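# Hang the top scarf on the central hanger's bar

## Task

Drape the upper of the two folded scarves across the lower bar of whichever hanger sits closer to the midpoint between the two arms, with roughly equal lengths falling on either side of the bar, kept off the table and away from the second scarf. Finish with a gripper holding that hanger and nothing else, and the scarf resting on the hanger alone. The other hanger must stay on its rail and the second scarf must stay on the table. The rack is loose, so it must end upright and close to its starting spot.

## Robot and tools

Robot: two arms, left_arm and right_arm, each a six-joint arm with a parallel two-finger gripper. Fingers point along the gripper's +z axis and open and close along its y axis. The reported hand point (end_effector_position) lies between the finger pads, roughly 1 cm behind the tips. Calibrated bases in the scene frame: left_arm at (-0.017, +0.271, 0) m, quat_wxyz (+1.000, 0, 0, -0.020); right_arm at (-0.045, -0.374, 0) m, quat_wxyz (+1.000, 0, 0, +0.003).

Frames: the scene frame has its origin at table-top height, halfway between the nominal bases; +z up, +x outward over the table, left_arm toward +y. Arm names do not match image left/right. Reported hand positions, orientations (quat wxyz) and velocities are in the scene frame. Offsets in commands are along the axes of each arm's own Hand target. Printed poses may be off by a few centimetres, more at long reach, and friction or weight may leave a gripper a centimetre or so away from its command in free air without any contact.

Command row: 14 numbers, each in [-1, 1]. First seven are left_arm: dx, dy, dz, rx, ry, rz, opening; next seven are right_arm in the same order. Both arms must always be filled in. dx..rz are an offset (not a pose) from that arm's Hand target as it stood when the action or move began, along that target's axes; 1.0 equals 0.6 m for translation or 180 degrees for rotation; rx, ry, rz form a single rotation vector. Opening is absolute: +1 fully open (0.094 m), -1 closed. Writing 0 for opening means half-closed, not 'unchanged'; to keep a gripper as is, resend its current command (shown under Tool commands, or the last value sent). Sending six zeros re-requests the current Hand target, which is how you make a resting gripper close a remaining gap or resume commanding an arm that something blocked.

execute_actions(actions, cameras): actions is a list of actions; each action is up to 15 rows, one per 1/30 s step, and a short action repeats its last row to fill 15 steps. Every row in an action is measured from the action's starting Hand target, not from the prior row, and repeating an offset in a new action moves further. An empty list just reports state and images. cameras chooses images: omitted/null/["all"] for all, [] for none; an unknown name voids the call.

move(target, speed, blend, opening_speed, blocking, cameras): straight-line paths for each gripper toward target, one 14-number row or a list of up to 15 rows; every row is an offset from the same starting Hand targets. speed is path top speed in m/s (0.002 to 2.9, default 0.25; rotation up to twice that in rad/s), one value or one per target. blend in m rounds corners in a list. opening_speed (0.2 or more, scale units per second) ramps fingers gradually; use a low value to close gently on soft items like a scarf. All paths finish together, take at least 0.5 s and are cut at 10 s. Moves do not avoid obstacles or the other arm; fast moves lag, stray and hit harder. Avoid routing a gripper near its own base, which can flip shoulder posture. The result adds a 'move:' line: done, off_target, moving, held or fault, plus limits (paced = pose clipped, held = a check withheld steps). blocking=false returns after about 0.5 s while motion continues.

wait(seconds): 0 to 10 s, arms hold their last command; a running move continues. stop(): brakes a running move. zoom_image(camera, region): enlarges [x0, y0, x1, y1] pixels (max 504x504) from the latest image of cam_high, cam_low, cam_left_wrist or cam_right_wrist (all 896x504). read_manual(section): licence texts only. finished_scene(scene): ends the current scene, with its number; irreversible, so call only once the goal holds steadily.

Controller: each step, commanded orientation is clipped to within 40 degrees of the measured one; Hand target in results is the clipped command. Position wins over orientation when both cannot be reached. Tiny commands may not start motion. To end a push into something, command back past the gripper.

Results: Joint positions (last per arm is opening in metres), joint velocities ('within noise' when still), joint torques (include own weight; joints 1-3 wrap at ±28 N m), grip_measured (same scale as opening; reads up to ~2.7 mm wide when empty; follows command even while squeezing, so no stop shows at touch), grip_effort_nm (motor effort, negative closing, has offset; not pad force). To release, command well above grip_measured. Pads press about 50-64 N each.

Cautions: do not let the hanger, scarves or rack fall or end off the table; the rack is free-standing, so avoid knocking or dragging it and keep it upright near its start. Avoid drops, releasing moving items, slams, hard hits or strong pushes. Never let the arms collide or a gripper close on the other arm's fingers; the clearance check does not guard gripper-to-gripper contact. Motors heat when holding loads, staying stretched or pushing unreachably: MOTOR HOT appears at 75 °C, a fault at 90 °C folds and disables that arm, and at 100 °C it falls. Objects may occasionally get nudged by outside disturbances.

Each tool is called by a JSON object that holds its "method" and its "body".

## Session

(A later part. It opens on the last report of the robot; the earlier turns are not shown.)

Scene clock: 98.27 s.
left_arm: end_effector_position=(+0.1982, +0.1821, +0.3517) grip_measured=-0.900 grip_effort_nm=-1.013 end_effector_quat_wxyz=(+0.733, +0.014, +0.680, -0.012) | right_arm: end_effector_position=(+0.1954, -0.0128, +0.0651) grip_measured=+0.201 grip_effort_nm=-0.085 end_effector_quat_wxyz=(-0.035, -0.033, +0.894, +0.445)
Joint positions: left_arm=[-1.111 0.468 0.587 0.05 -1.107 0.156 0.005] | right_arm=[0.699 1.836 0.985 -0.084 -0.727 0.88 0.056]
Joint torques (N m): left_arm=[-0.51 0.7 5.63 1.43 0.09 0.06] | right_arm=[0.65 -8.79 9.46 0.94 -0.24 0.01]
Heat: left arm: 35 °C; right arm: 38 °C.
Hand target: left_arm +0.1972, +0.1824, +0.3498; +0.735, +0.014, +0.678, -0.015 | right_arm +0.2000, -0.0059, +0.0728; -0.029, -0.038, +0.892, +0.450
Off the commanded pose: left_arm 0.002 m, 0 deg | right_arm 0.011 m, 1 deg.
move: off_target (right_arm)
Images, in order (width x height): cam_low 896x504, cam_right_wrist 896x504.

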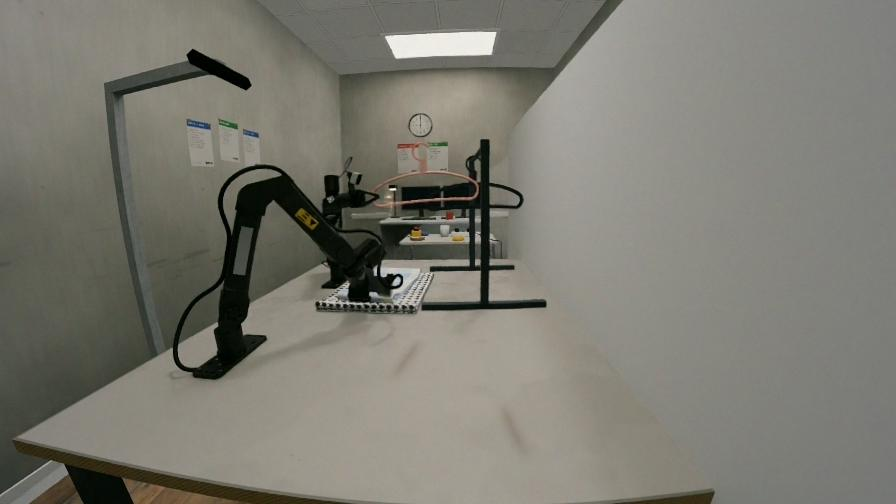

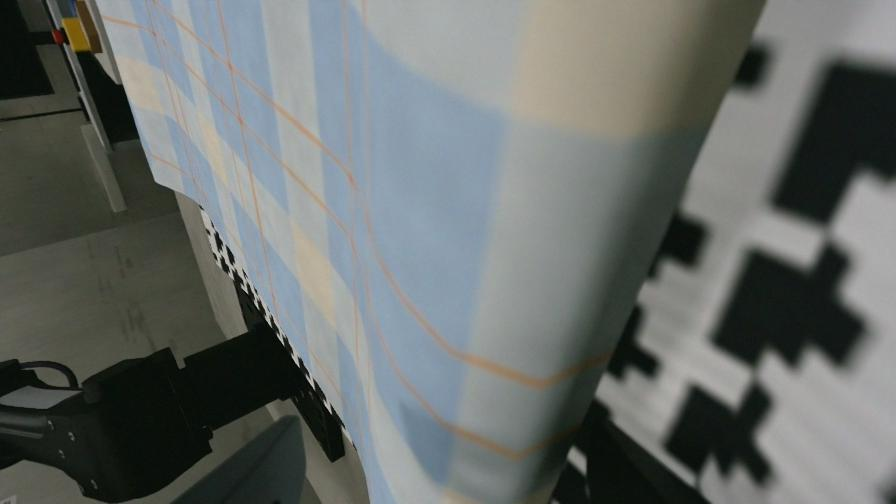

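{"method": "move", "body": {"target": [0,0,0,0,0,0,-1, -0.0005,0.046,-0.02,0,0,0,0.2], "speed": 0.08, "cameras": ["cam_right_wrist","cam_low"]}}

{"method": "zoom_image", "body": {"camera": "cam_low", "region": [300, 210, 450, 330]}}

Scene clock: 99.77 s.
left_arm: end_effector_position=(+0.1982, +0.1821, +0.3517) grip_measured=-0.900 grip_effort_nm=-1.013 end_effector_quat_wxyz=(+0.733, +0.014, +0.680, -0.012) | right_arm: end_effector_position=(+0.1951, -0.0073, +0.0758) grip_measured=+0.201 grip_effort_nm=-0.076 end_effector_quat_wxyz=(-0.051, -0.024, +0.900, +0.433)
Joint positions: left_arm=[-1.111 0.468 0.587 0.05 -1.107 0.156 0.005] | right_arm=[0.713 1.836 1.059 -0.192 -0.719 0.896 0.056]
Joint torques (N m): left_arm=[-0.54 0.7 5.6 1.42 0.08 0.06] | right_arm=[0.76 -12.66 9.76 0.94 -0.27 0.01]
Heat: left arm: 35 °C; right arm: 39 °C.
Hand target: left_arm +0.1972, +0.1824, +0.3498; +0.735, +0.014, +0.678, -0.015 | right_arm +0.2002, +0.0009, +0.1021; -0.029, -0.038, +0.892, +0.449
Off the commanded pose: left_arm 0.002 m, 0 deg | right_arm 0.028 m, 4 deg.
move: off_target (right_arm)
Images, in order (width x height): cam_low 896x504, cam_right_wrist 896x504.

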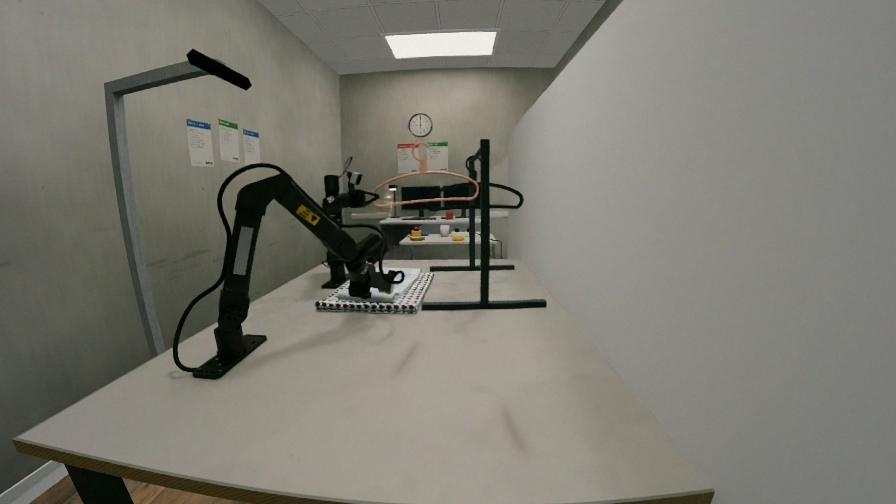

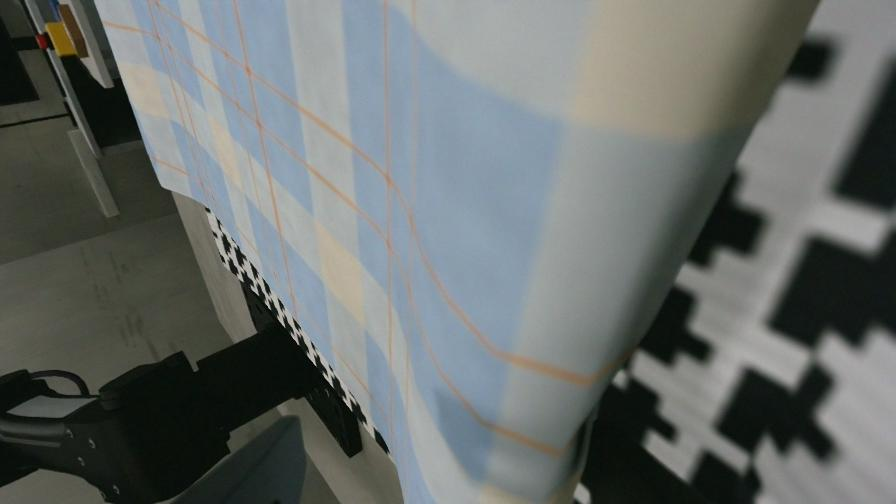

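Scaled by 3.360.

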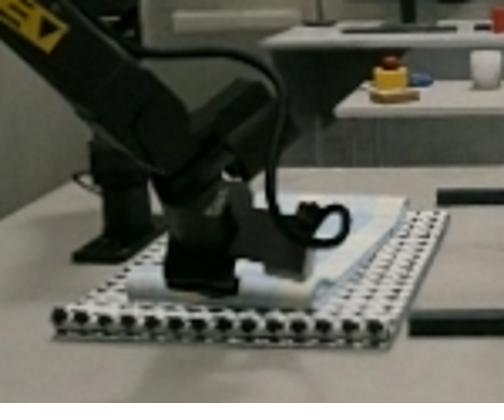

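{"method": "zoom_image", "body": {"camera": "cam_right_wrist", "region": [400, 260, 740, 504]}}

{"method": "zoom_image", "body": {"camera": "cam_low", "region": [340, 260, 410, 320]}}

Scaled by 1.482.

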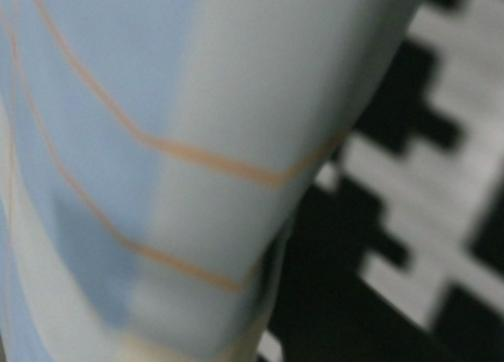

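Scaled by 7.200.

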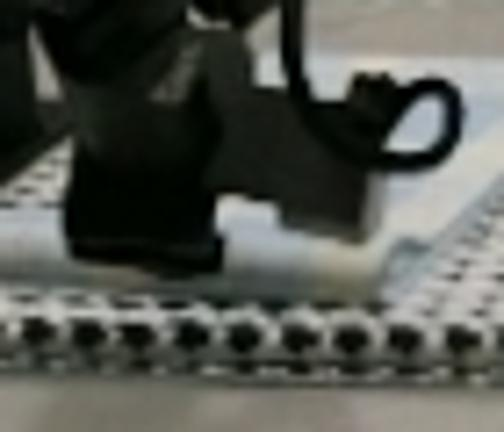

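{"method": "move", "body": {"target": [0,0,0,0,0,0,-1, -0.003,0.02,0.0267,0,0,0,0.2], "speed": 0.08, "cameras": ["cam_right_wrist","cam_low","cam_high"]}}

{"method": "zoom_image", "body": {"camera": "cam_low", "region": [340, 260, 410, 320]}}

{"method": "zoom_image", "body": {"camera": "cam_high", "region": [270, 340, 480, 504]}}

Scene clock: 101.53 s.
left_arm: end_effector_position=(+0.1982, +0.1821, +0.3517) grip_measured=-0.900 grip_effort_nm=-1.013 end_effector_quat_wxyz=(+0.733, +0.014, +0.680, -0.012) | right_arm: end_effector_position=(+0.1944, +0.0120, +0.0917) grip_measured=+0.201 grip_effort_nm=-0.081 end_effector_quat_wxyz=(-0.041, -0.030, +0.896, +0.440)
Joint positions: left_arm=[-1.111 0.468 0.587 0.05 -1.107 0.156 0.005] | right_arm=[0.755 1.836 1.111 -0.19 -0.693 0.937 0.056]
Joint torques (N m): left_arm=[-0.5 0.72 5.6 1.42 0.09 0.06] | right_arm=[0.68 -9.2 10.1 1.16 -0.2 -0.03]
Heat: left arm: 35 °C; right arm: 39 °C.
Hand target: left_arm +0.1972, +0.1824, +0.3498; +0.735, +0.014, +0.678, -0.015 | right_arm +0.2002, +0.0210, +0.1023; -0.029, -0.038, +0.892, +0.450
Off the commanded pose: left_arm 0.002 m, 0 deg | right_arm 0.015 m, 2 deg.
move: off_target (right_arm)
Images, in order (width x height): cam_high 896x504, cam_low 896x504, cam_right_wrist 896x504.

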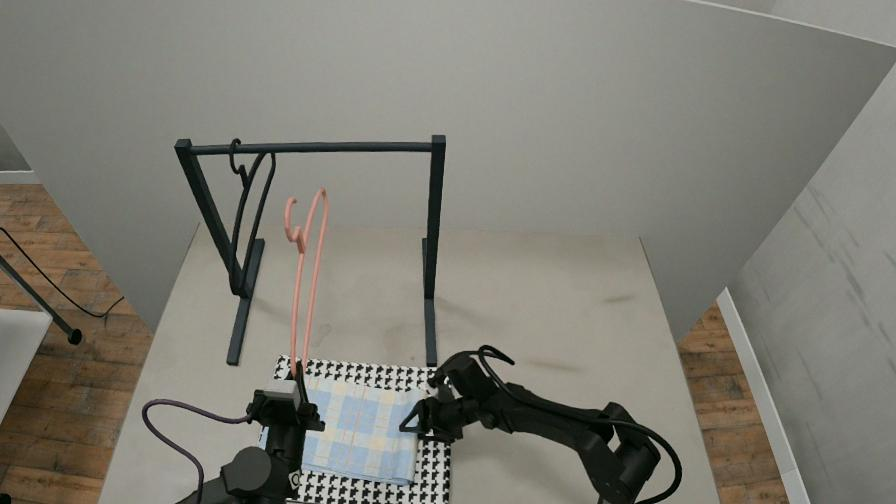

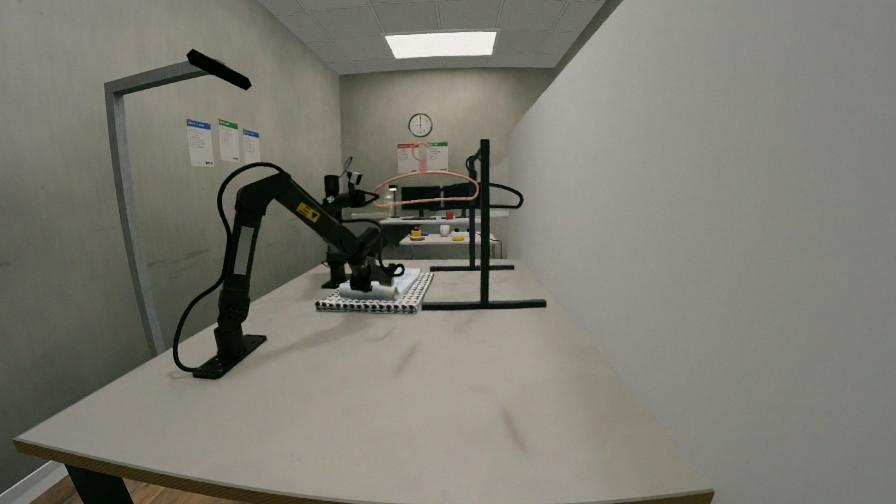

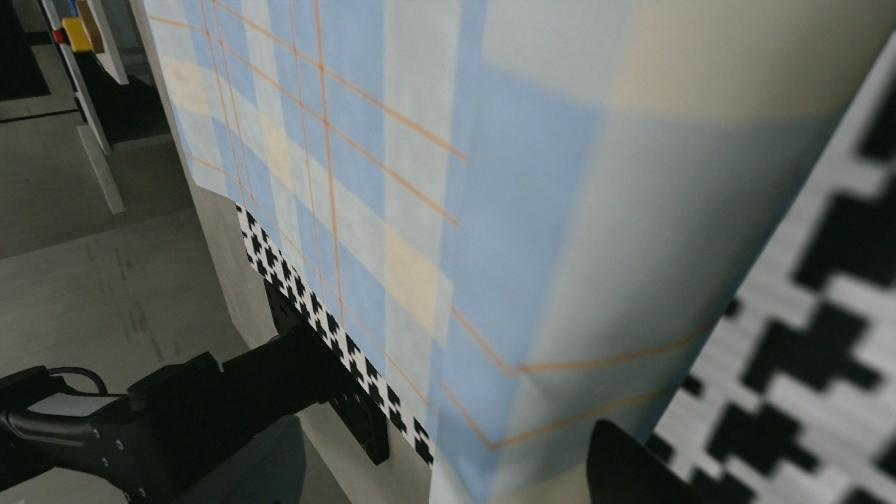

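Scaled by 7.200.

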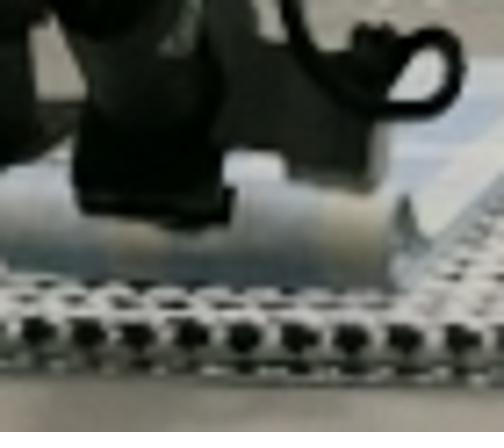

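Scaled by 2.400.

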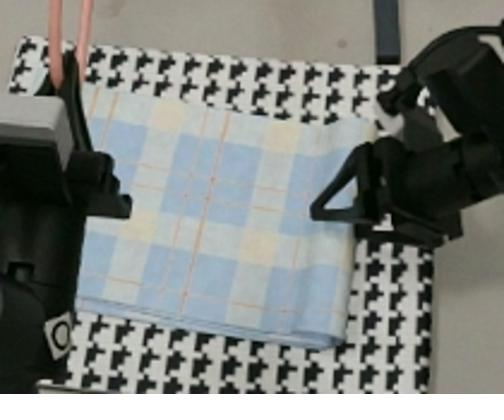

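{"method": "move", "body": {"target": [0,0,0,0,0,0,-1, 0.012,-0.079,-0.107,-0.055,0,0,0.2], "speed": 0.15, "cameras": ["cam_right_wrist","cam_low","cam_high"]}}

{"method": "zoom_image", "body": {"camera": "cam_low", "region": [340, 260, 410, 320]}}

{"method": "zoom_image", "body": {"camera": "cam_high", "region": [270, 340, 480, 504]}}

Scene clock: 104.60 s.
left_arm: end_effector_position=(+0.1982, +0.1821, +0.3517) grip_measured=-0.900 grip_effort_nm=-1.013 end_effector_quat_wxyz=(+0.733, +0.014, +0.680, -0.012) | right_arm: end_effector_position=(+0.2044, -0.0574, +0.0915) grip_measured=+0.201 grip_effort_nm=-0.081 end_effector_quat_wxyz=(-0.041, -0.021, +0.857, +0.513)
Joint positions: left_arm=[-1.111 0.468 0.587 0.05 -1.107 0.156 0.005] | right_arm=[0.534 1.732 0.863 -0.033 -0.928 0.833 0.056]
Joint torques (N m): left_arm=[-0.51 0.7 5.63 1.43 0.1 0.06] | right_arm=[-0.31 -11.07 4.82 1.14 -0.5 -0.16]
Heat: left arm: 35 °C; right arm: 40 °C.
Hand target: left_arm +0.1972, +0.1824, +0.3498; +0.735, +0.014, +0.678, -0.015 | right_arm +0.2005, -0.0591, +0.1024; -0.032, -0.035, +0.850, +0.525
Off the commanded pose: left_arm 0.002 m, 0 deg | right_arm 0.012 m, 2 deg.
move: off_target (right_arm)
Images, in order (width x height): cam_high 896x504, cam_low 896x504, cam_right_wrist 896x504.

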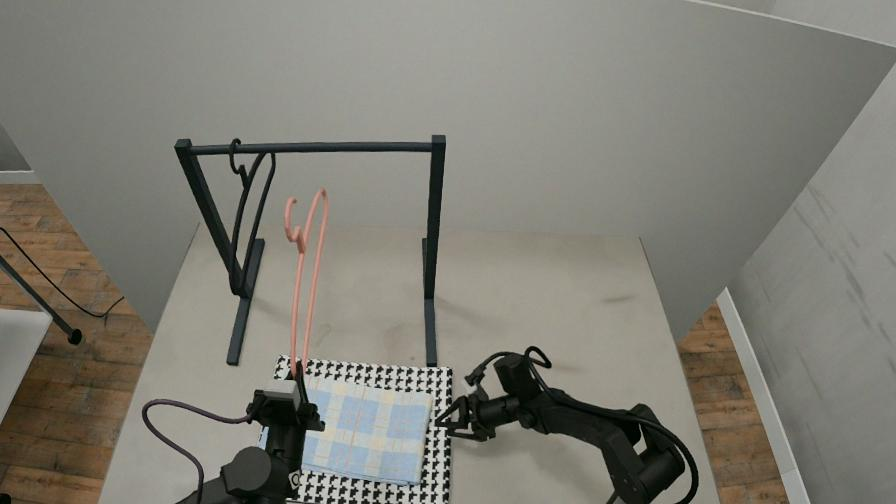

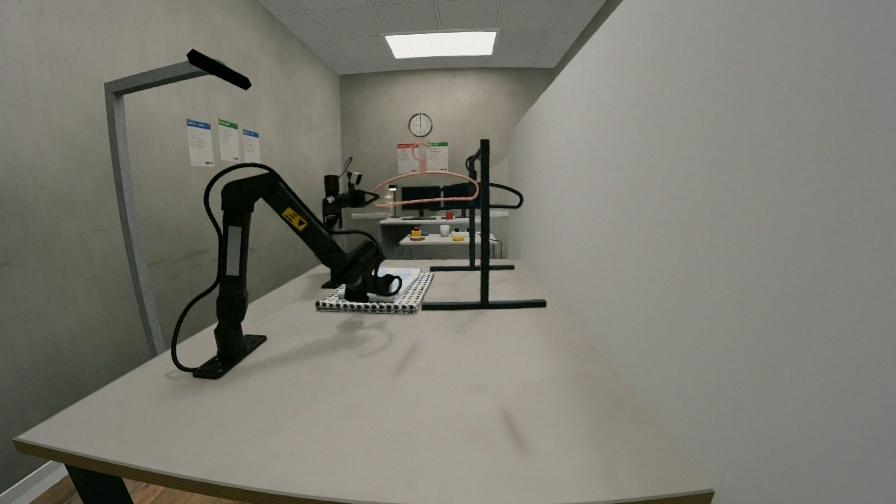

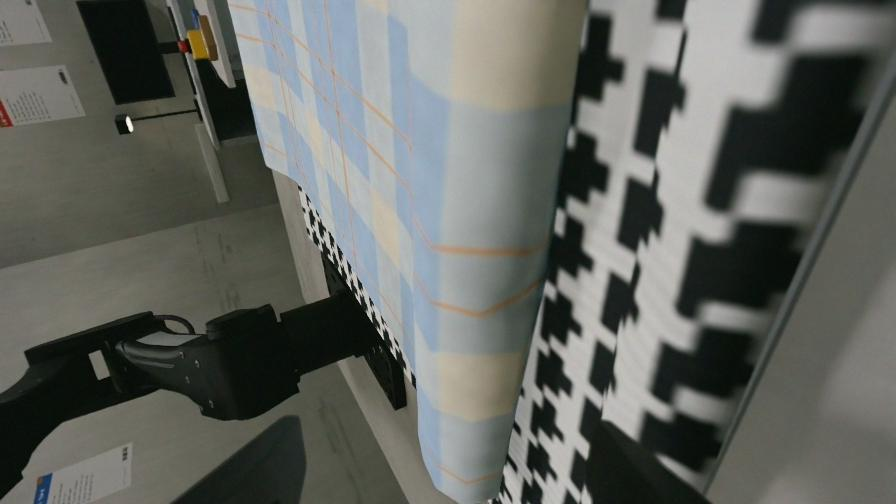

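Scaled by 7.200.

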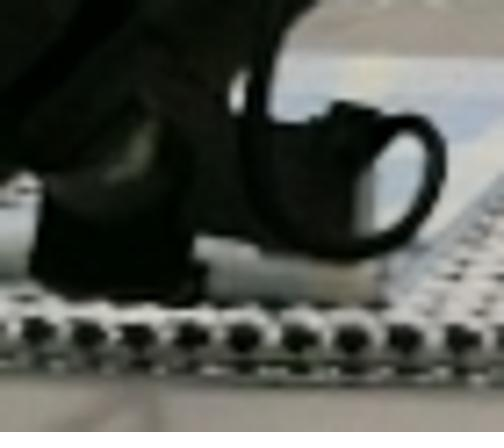

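Scaled by 2.400.

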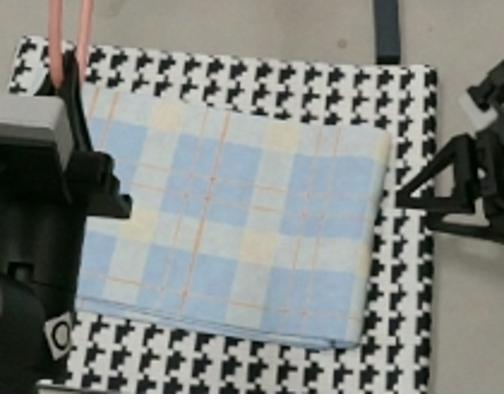

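{"method": "move", "body": {"target": [[0,0,0,0,0,0,-1, -0.002,-0.0157,0.0807,0,0,0,0.2],[0,0,0,0,0,0,-1, -0.003,-0.0545,0.1038,0,0,0,0.2]], "speed": [0.12,0.06], "cameras": ["cam_right_wrist","cam_low"]}}

{"method": "zoom_image", "body": {"camera": "cam_low", "region": [340, 260, 410, 320]}}

Scene clock: 107.63 s.
left_arm: end_effector_position=(+0.1982, +0.1821, +0.3517) grip_measured=-0.900 grip_effort_nm=-1.018 end_effector_quat_wxyz=(+0.733, +0.014, +0.680, -0.012) | right_arm: end_effector_position=(+0.2056, -0.0154, +0.0636) grip_measured=+0.201 grip_effort_nm=-0.076 end_effector_quat_wxyz=(-0.018, -0.044, +0.842, +0.538)
Joint positions: left_arm=[-1.111 0.468 0.587 0.05 -1.107 0.156 0.005] | right_arm=[0.633 1.895 0.838 0.334 -0.882 0.954 0.056]
Joint torques (N m): left_arm=[-0.5 0.72 5.6 1.43 0.09 0.06] | right_arm=[0.87 -6.95 3.69 1.38 -0.17 -0.03]
Heat: left arm: 35 °C; right arm: 40 °C.
Hand target: left_arm +0.1972, +0.1824, +0.3498; +0.735, +0.014, +0.678, -0.015 | right_arm +0.1975, -0.0182, +0.0453; -0.032, -0.035, +0.850, +0.525
Off the commanded pose: left_arm 0.002 m, 0 deg | right_arm 0.020 m, 3 deg.
move: off_target (right_arm)
Images, in order (width x height): cam_low 896x504, cam_right_wrist 896x504.

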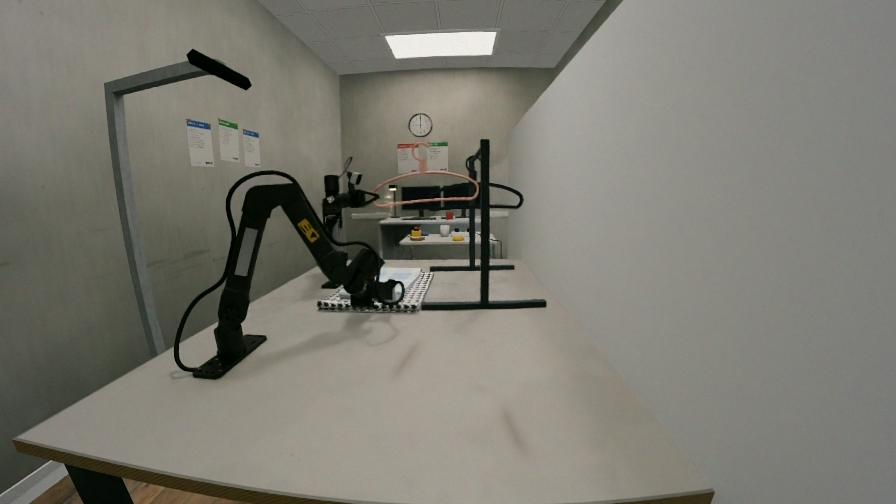

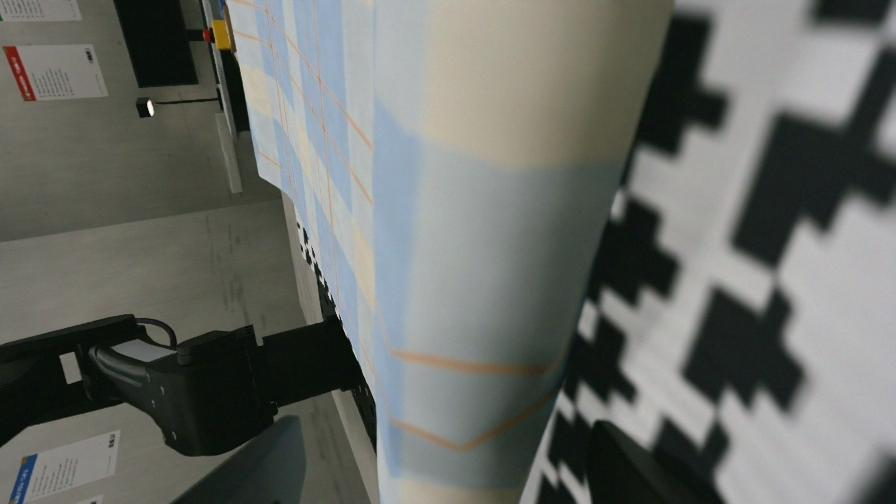

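Scaled by 7.200.

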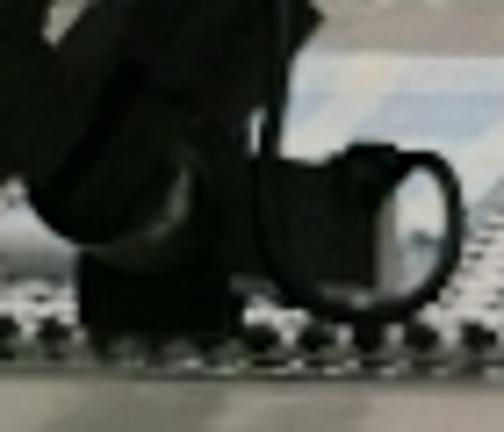

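{"method": "move", "body": {"target": [0,0,0,0,0,0,-1, -0.0043,0.0238,0.04,0,0,0,0.2], "speed": 0.06, "cameras": ["cam_right_wrist","cam_low"]}}

{"method": "zoom_image", "body": {"camera": "cam_right_wrist", "region": [400, 260, 740, 504]}}

Scene clock: 109.17 s.
left_arm: end_effector_position=(+0.1982, +0.1821, +0.3517) grip_measured=-0.900 grip_effort_nm=-1.018 end_effector_quat_wxyz=(+0.733, +0.014, +0.680, -0.012) | right_arm: end_effector_position=(+0.1970, +0.0076, +0.0632) grip_measured=+0.201 grip_effort_nm=-0.076 end_effector_quat_wxyz=(-0.023, -0.048, +0.838, +0.542)
Joint positions: left_arm=[-1.111 0.468 0.587 0.05 -1.107 0.156 0.005] | right_arm=[0.698 1.93 0.862 0.398 -0.849 1.02 0.056]
Joint torques (N m): left_arm=[-0.51 0.72 5.61 1.43 0.1 0.06] | right_arm=[0.91 -6.53 7.3 1.03 -0.01 -0.05]
Heat: left arm: 35 °C; right arm: 39 °C.
Hand target: left_arm +0.1972, +0.1824, +0.3498; +0.735, +0.014, +0.678, -0.015 | right_arm +0.1975, +0.0098, +0.0473; -0.032, -0.035, +0.850, +0.525
Off the commanded pose: left_arm 0.002 m, 0 deg | right_arm 0.016 m, 3 deg.
move: off_target (right_arm)
Images, in order (width x height): cam_low 896x504, cam_right_wrist 896x504.

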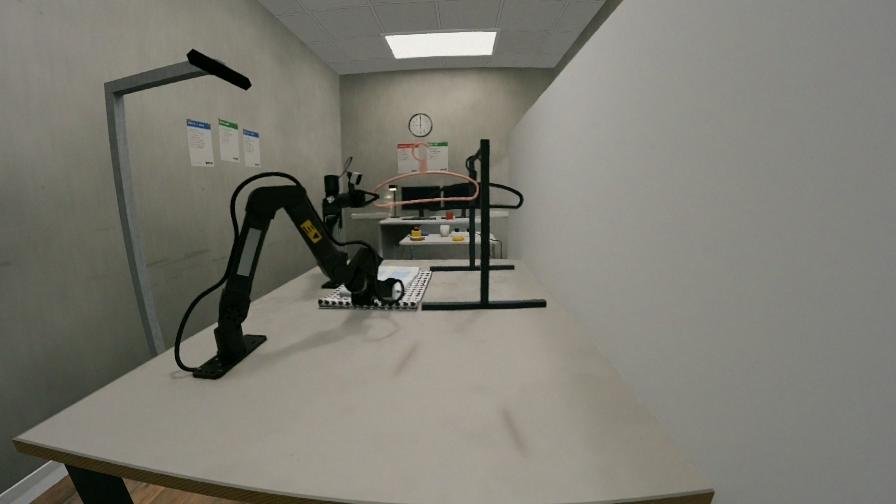

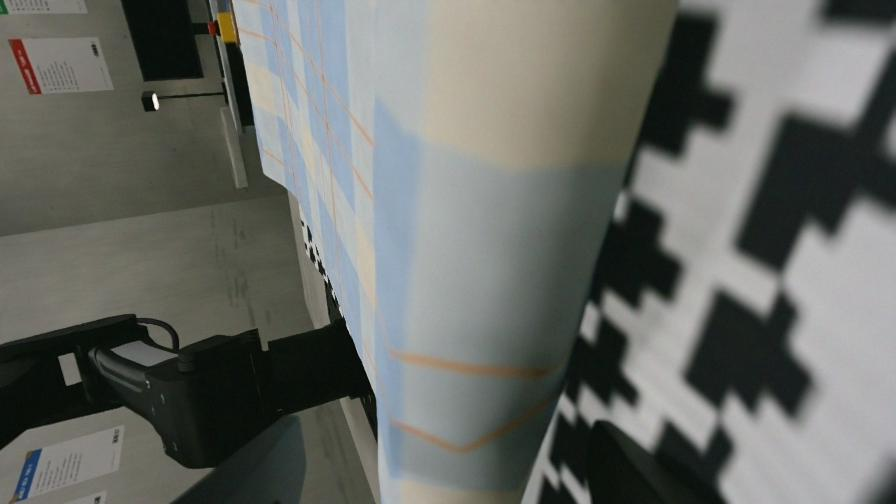

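Scaled by 1.482.

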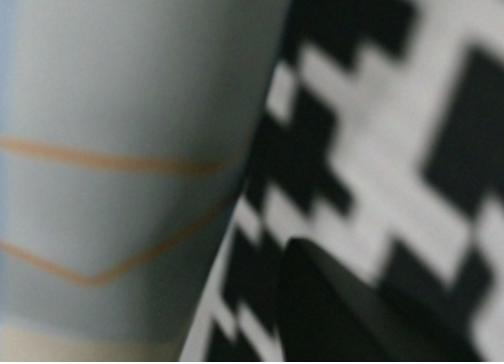

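{"method": "move", "body": {"target": [0,0,0,0,0,0,-1, 0,0.036,-0.0175,0,0,0,0.2], "speed": 0.06, "cameras": ["cam_right_wrist"]}}

Scene clock: 111.93 s.
left_arm: end_effector_position=(+0.1982, +0.1821, +0.3517) grip_measured=-0.900 grip_effort_nm=-1.018 end_effector_quat_wxyz=(+0.733, +0.014, +0.680, -0.012) | right_arm: end_effector_position=(+0.1976, +0.0080, +0.0635) grip_measured=+0.201 grip_effort_nm=-0.071 end_effector_quat_wxyz=(-0.035, -0.036, +0.846, +0.531)
Joint positions: left_arm=[-1.111 0.468 0.587 0.05 -1.107 0.156 0.005] | right_arm=[0.699 1.924 0.89 0.325 -0.842 1.024 0.056]
Joint torques (N m): left_arm=[-0.53 0.72 5.63 1.43 0.09 0.05] | right_arm=[0.79 -11.54 7.5 0.78 -0.07 -0.01]
Heat: left arm: 35 °C; right arm: 39 °C.
Hand target: left_arm +0.1972, +0.1824, +0.3498; +0.735, +0.014, +0.678, -0.015 | right_arm +0.1977, +0.0101, +0.0712; -0.032, -0.035, +0.850, +0.525
Off the commanded pose: left_arm 0.002 m, 0 deg | right_arm 0.008 m, 1 deg.
move: done
Images, in order (width x height): cam_right_wrist 896x504.

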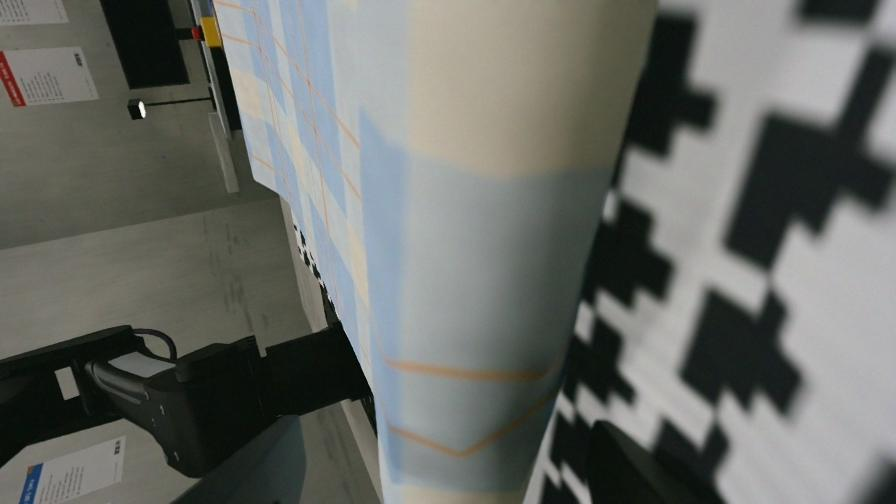

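{"method": "move", "body": {"target": [0,0,0,0,0,0,-1, -0.0027,0.0223,0.0222,0,0,0,0.2], "speed": 0.06, "cameras": ["cam_right_wrist","cam_low"]}}

{"method": "zoom_image", "body": {"camera": "cam_low", "region": [300, 240, 450, 330]}}

Scene clock: 113.30 s.
left_arm: end_effector_position=(+0.1982, +0.1821, +0.3517) grip_measured=-0.900 grip_effort_nm=-1.018 end_effector_quat_wxyz=(+0.733, +0.014, +0.680, -0.012) | right_arm: end_effector_position=(+0.1933, +0.0206, +0.0659) grip_measured=+0.201 grip_effort_nm=-0.090 end_effector_quat_wxyz=(-0.041, -0.028, +0.854, +0.518)
Joint positions: left_arm=[-1.111 0.468 0.587 0.05 -1.107 0.156 0.005] | right_arm=[0.74 1.924 0.933 0.271 -0.798 1.057 0.056]
Joint torques (N m): left_arm=[-0.51 0.7 5.64 1.42 0.09 0.06] | right_arm=[0.61 -10.03 9.02 1.19 -0.24 0]
Heat: left arm: 35 °C; right arm: 39 °C.
Hand target: left_arm +0.1972, +0.1824, +0.3498; +0.735, +0.014, +0.678, -0.015 | right_arm +0.1980, +0.0281, +0.0773; -0.032, -0.035, +0.850, +0.525
Off the commanded pose: left_arm 0.002 m, 0 deg | right_arm 0.014 m, 2 deg.
move: off_target (right_arm)
Images, in order (width x height): cam_low 896x504, cam_right_wrist 896x504.

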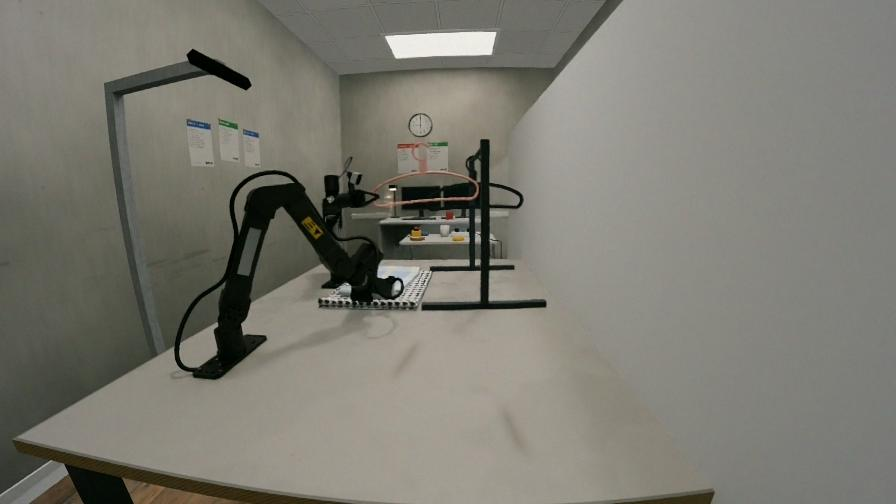

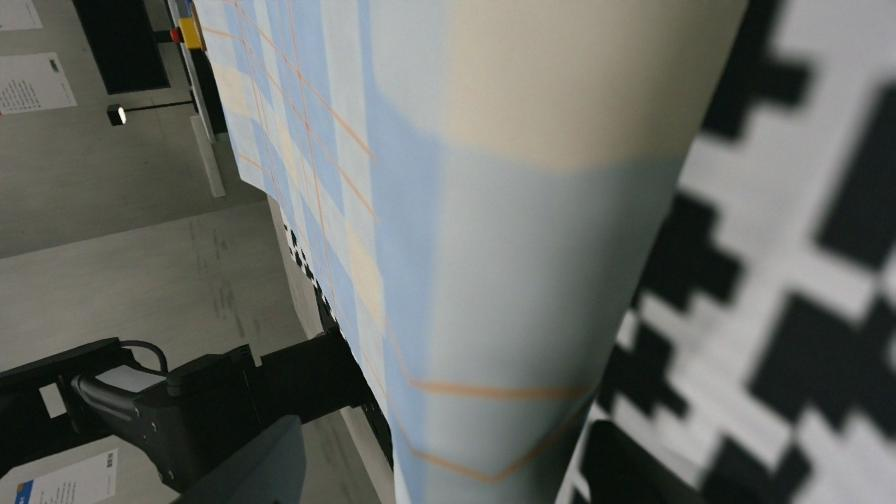

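Scaled by 3.360.

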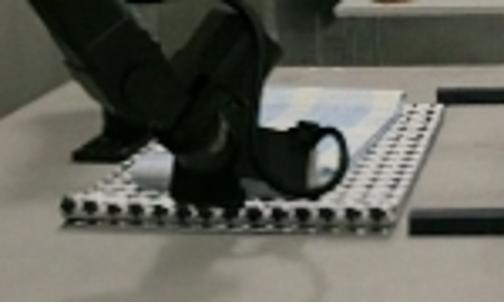

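{"method": "move", "body": {"target": [0,0,0,0,0,0,-1, -0.0025,0.02,0.0185,0,0,0,0.2], "speed": 0.06, "cameras": ["cam_right_wrist","cam_low"]}}

{"method": "zoom_image", "body": {"camera": "cam_low", "region": [300, 240, 450, 330]}}

Scene clock: 114.43 s.
left_arm: end_effector_position=(+0.1982, +0.1821, +0.3517) grip_measured=-0.900 grip_effort_nm=-1.018 end_effector_quat_wxyz=(+0.733, +0.014, +0.680, -0.012) | right_arm: end_effector_position=(+0.1946, +0.0364, +0.0795) grip_measured=+0.201 grip_effort_nm=-0.071 end_effector_quat_wxyz=(-0.035, -0.032, +0.851, +0.523)
Joint positions: left_arm=[-1.111 0.468 0.587 0.05 -1.107 0.156 0.005] | right_arm=[0.769 1.924 0.985 0.257 -0.776 1.084 0.056]
Joint torques (N m): left_arm=[-0.51 0.7 5.63 1.44 0.09 0.06] | right_arm=[0.68 -8.8 9.32 1.23 -0.19 -0.03]
Heat: left arm: 35 °C; right arm: 39 °C.
Hand target: left_arm +0.1972, +0.1824, +0.3498; +0.735, +0.014, +0.678, -0.015 | right_arm +0.1981, +0.0435, +0.0830; -0.032, -0.035, +0.850, +0.525
Off the commanded pose: left_arm 0.002 m, 0 deg | right_arm 0.009 m, 1 deg.
move: done
Images, in order (width x height): cam_low 896x504, cam_right_wrist 896x504.

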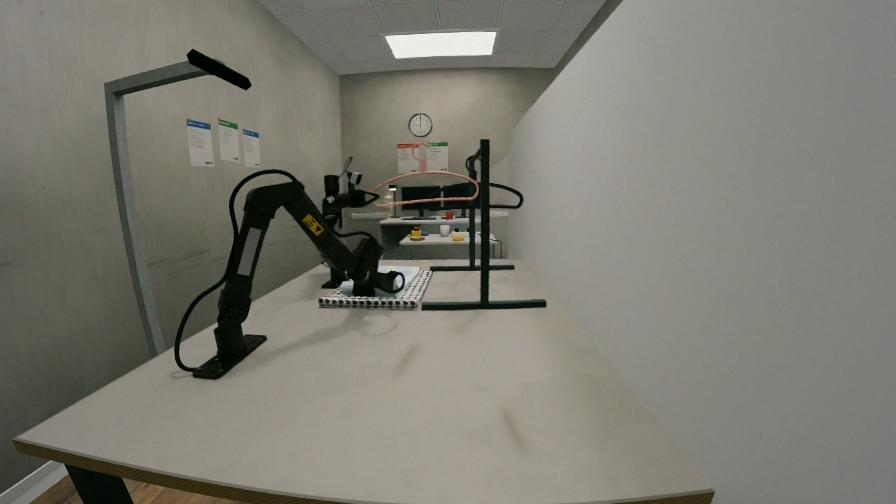

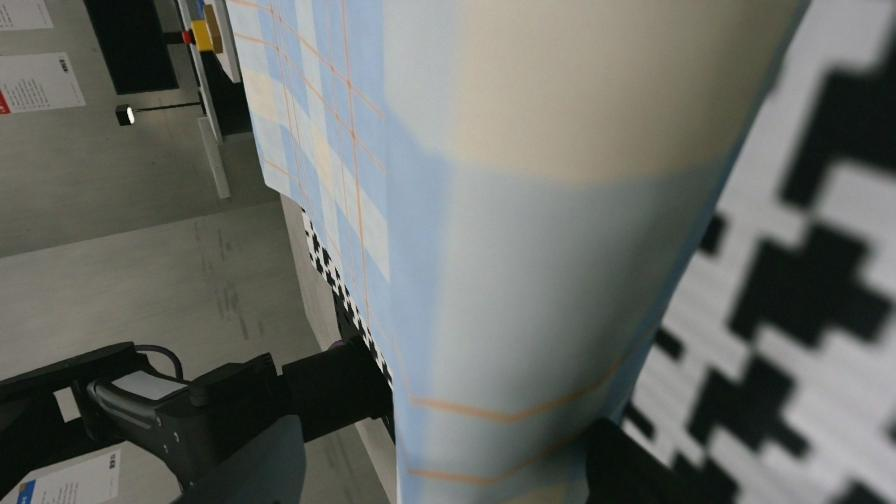

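Scaled by 3.360.

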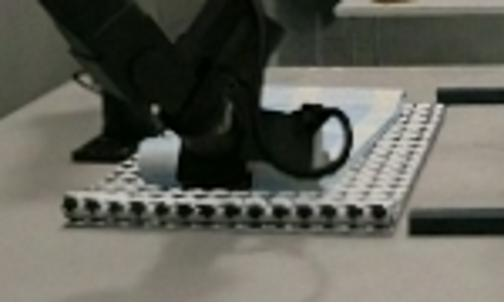

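{"method": "move", "body": {"target": [0,0,0,0,0,0,-1, 0.003,-0.034,-0.06,0,0,0,0.2], "speed": 0.12, "cameras": ["cam_right_wrist","cam_high"]}}

{"method": "zoom_image", "body": {"camera": "cam_high", "region": [270, 340, 480, 504]}}

Scene clock: 117.60 s.
left_arm: end_effector_position=(+0.1982, +0.1821, +0.3517) grip_measured=-0.900 grip_effort_nm=-1.018 end_effector_quat_wxyz=(+0.733, +0.014, +0.680, -0.012) | right_arm: end_effector_position=(+0.2040, +0.0054, +0.0689) grip_measured=+0.201 grip_effort_nm=-0.071 end_effector_quat_wxyz=(-0.036, -0.024, +0.855, +0.517)
Joint positions: left_arm=[-1.111 0.468 0.587 0.05 -1.107 0.156 0.005] | right_arm=[0.691 1.903 0.929 0.225 -0.821 1.015 0.056]
Joint torques (N m): left_arm=[-0.53 0.72 5.61 1.43 0.09 0.05] | right_arm=[-0.34 -12.71 4.86 1.21 -0.41 -0.08]
Heat: left arm: 36 °C; right arm: 40 °C.
Hand target: left_arm +0.1972, +0.1824, +0.3498; +0.735, +0.014, +0.678, -0.015 | right_arm +0.2000, +0.0022, +0.0810; -0.032, -0.035, +0.850, +0.525
Off the commanded pose: left_arm 0.002 m, 0 deg | right_arm 0.013 m, 2 deg.
move: off_target (right_arm)
Images, in order (width x height): cam_high 896x504, cam_right_wrist 896x504.

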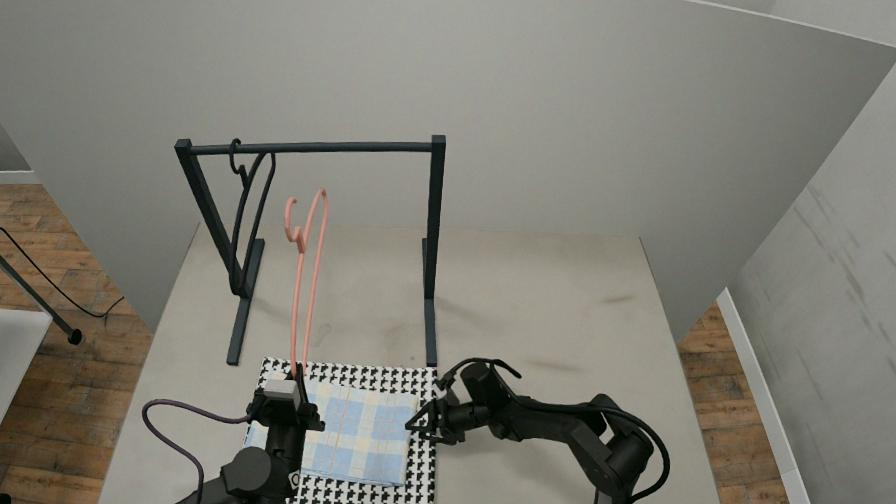

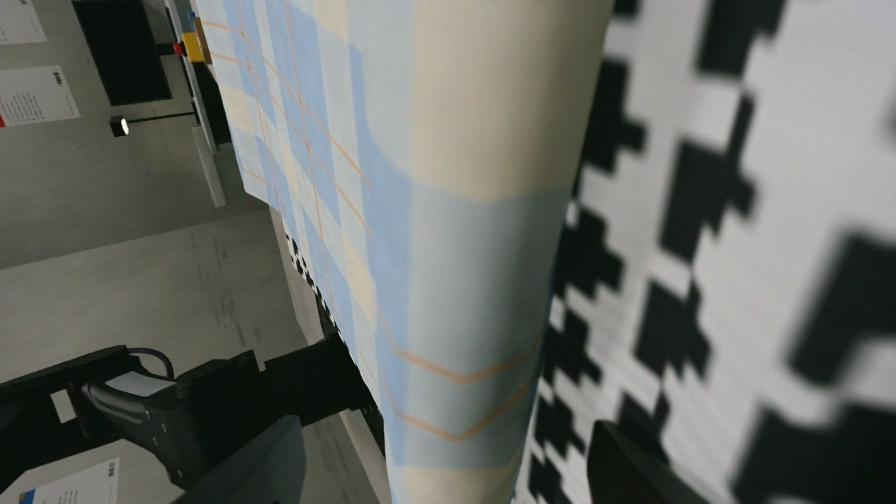

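Scaled by 2.400.

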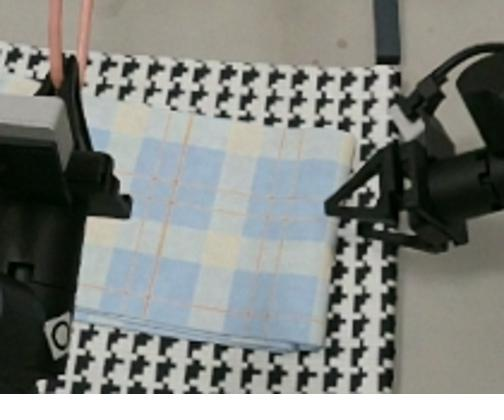

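{"method": "move", "body": {"target": [0,0,0,0,0,0,-1, -0.009,0.0012,0.043,0,0,0,0.2], "speed": 0.06, "cameras": ["cam_right_wrist"]}}

Scene clock: 120.53 s.
left_arm: end_effector_position=(+0.1982, +0.1821, +0.3517) grip_measured=-0.900 grip_effort_nm=-1.013 end_effector_quat_wxyz=(+0.733, +0.014, +0.680, -0.012) | right_arm: end_effector_position=(+0.1971, +0.0175, +0.0669) grip_measured=+0.201 grip_effort_nm=-0.085 end_effector_quat_wxyz=(-0.039, -0.030, +0.853, +0.520)
Joint positions: left_arm=[-1.111 0.468 0.587 0.05 -1.107 0.156 0.005] | right_arm=[0.726 1.924 0.935 0.265 -0.809 1.043 0.056]
Joint torques (N m): left_arm=[-0.53 0.72 5.61 1.43 0.09 0.05] | right_arm=[0.61 -7.92 9.14 1.43 -0.21 0.03]
Heat: left arm: 36 °C; right arm: 41 °C.
Hand target: left_arm +0.1972, +0.1824, +0.3498; +0.735, +0.014, +0.678, -0.015 | right_arm +0.2030, +0.0260, +0.0699; -0.032, -0.035, +0.850, +0.525
Off the commanded pose: left_arm 0.002 m, 0 deg | right_arm 0.011 m, 1 deg.
move: off_target (right_arm)
Images, in order (width x height): cam_right_wrist 896x504.

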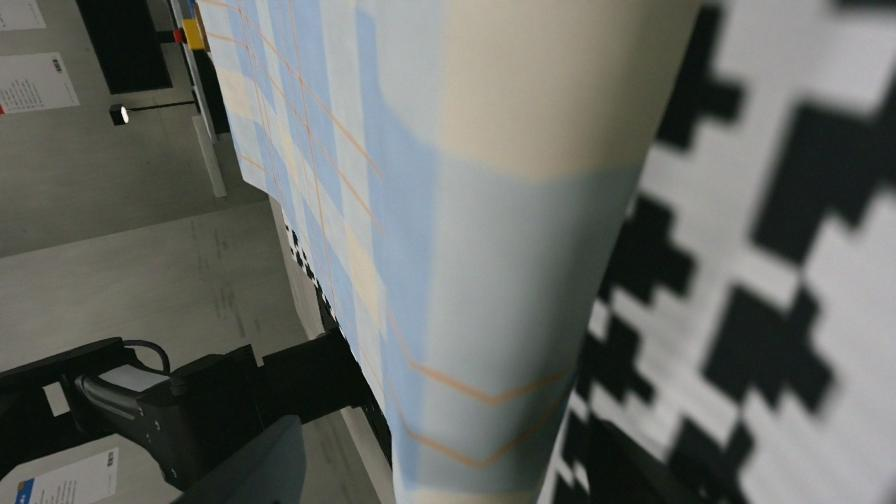

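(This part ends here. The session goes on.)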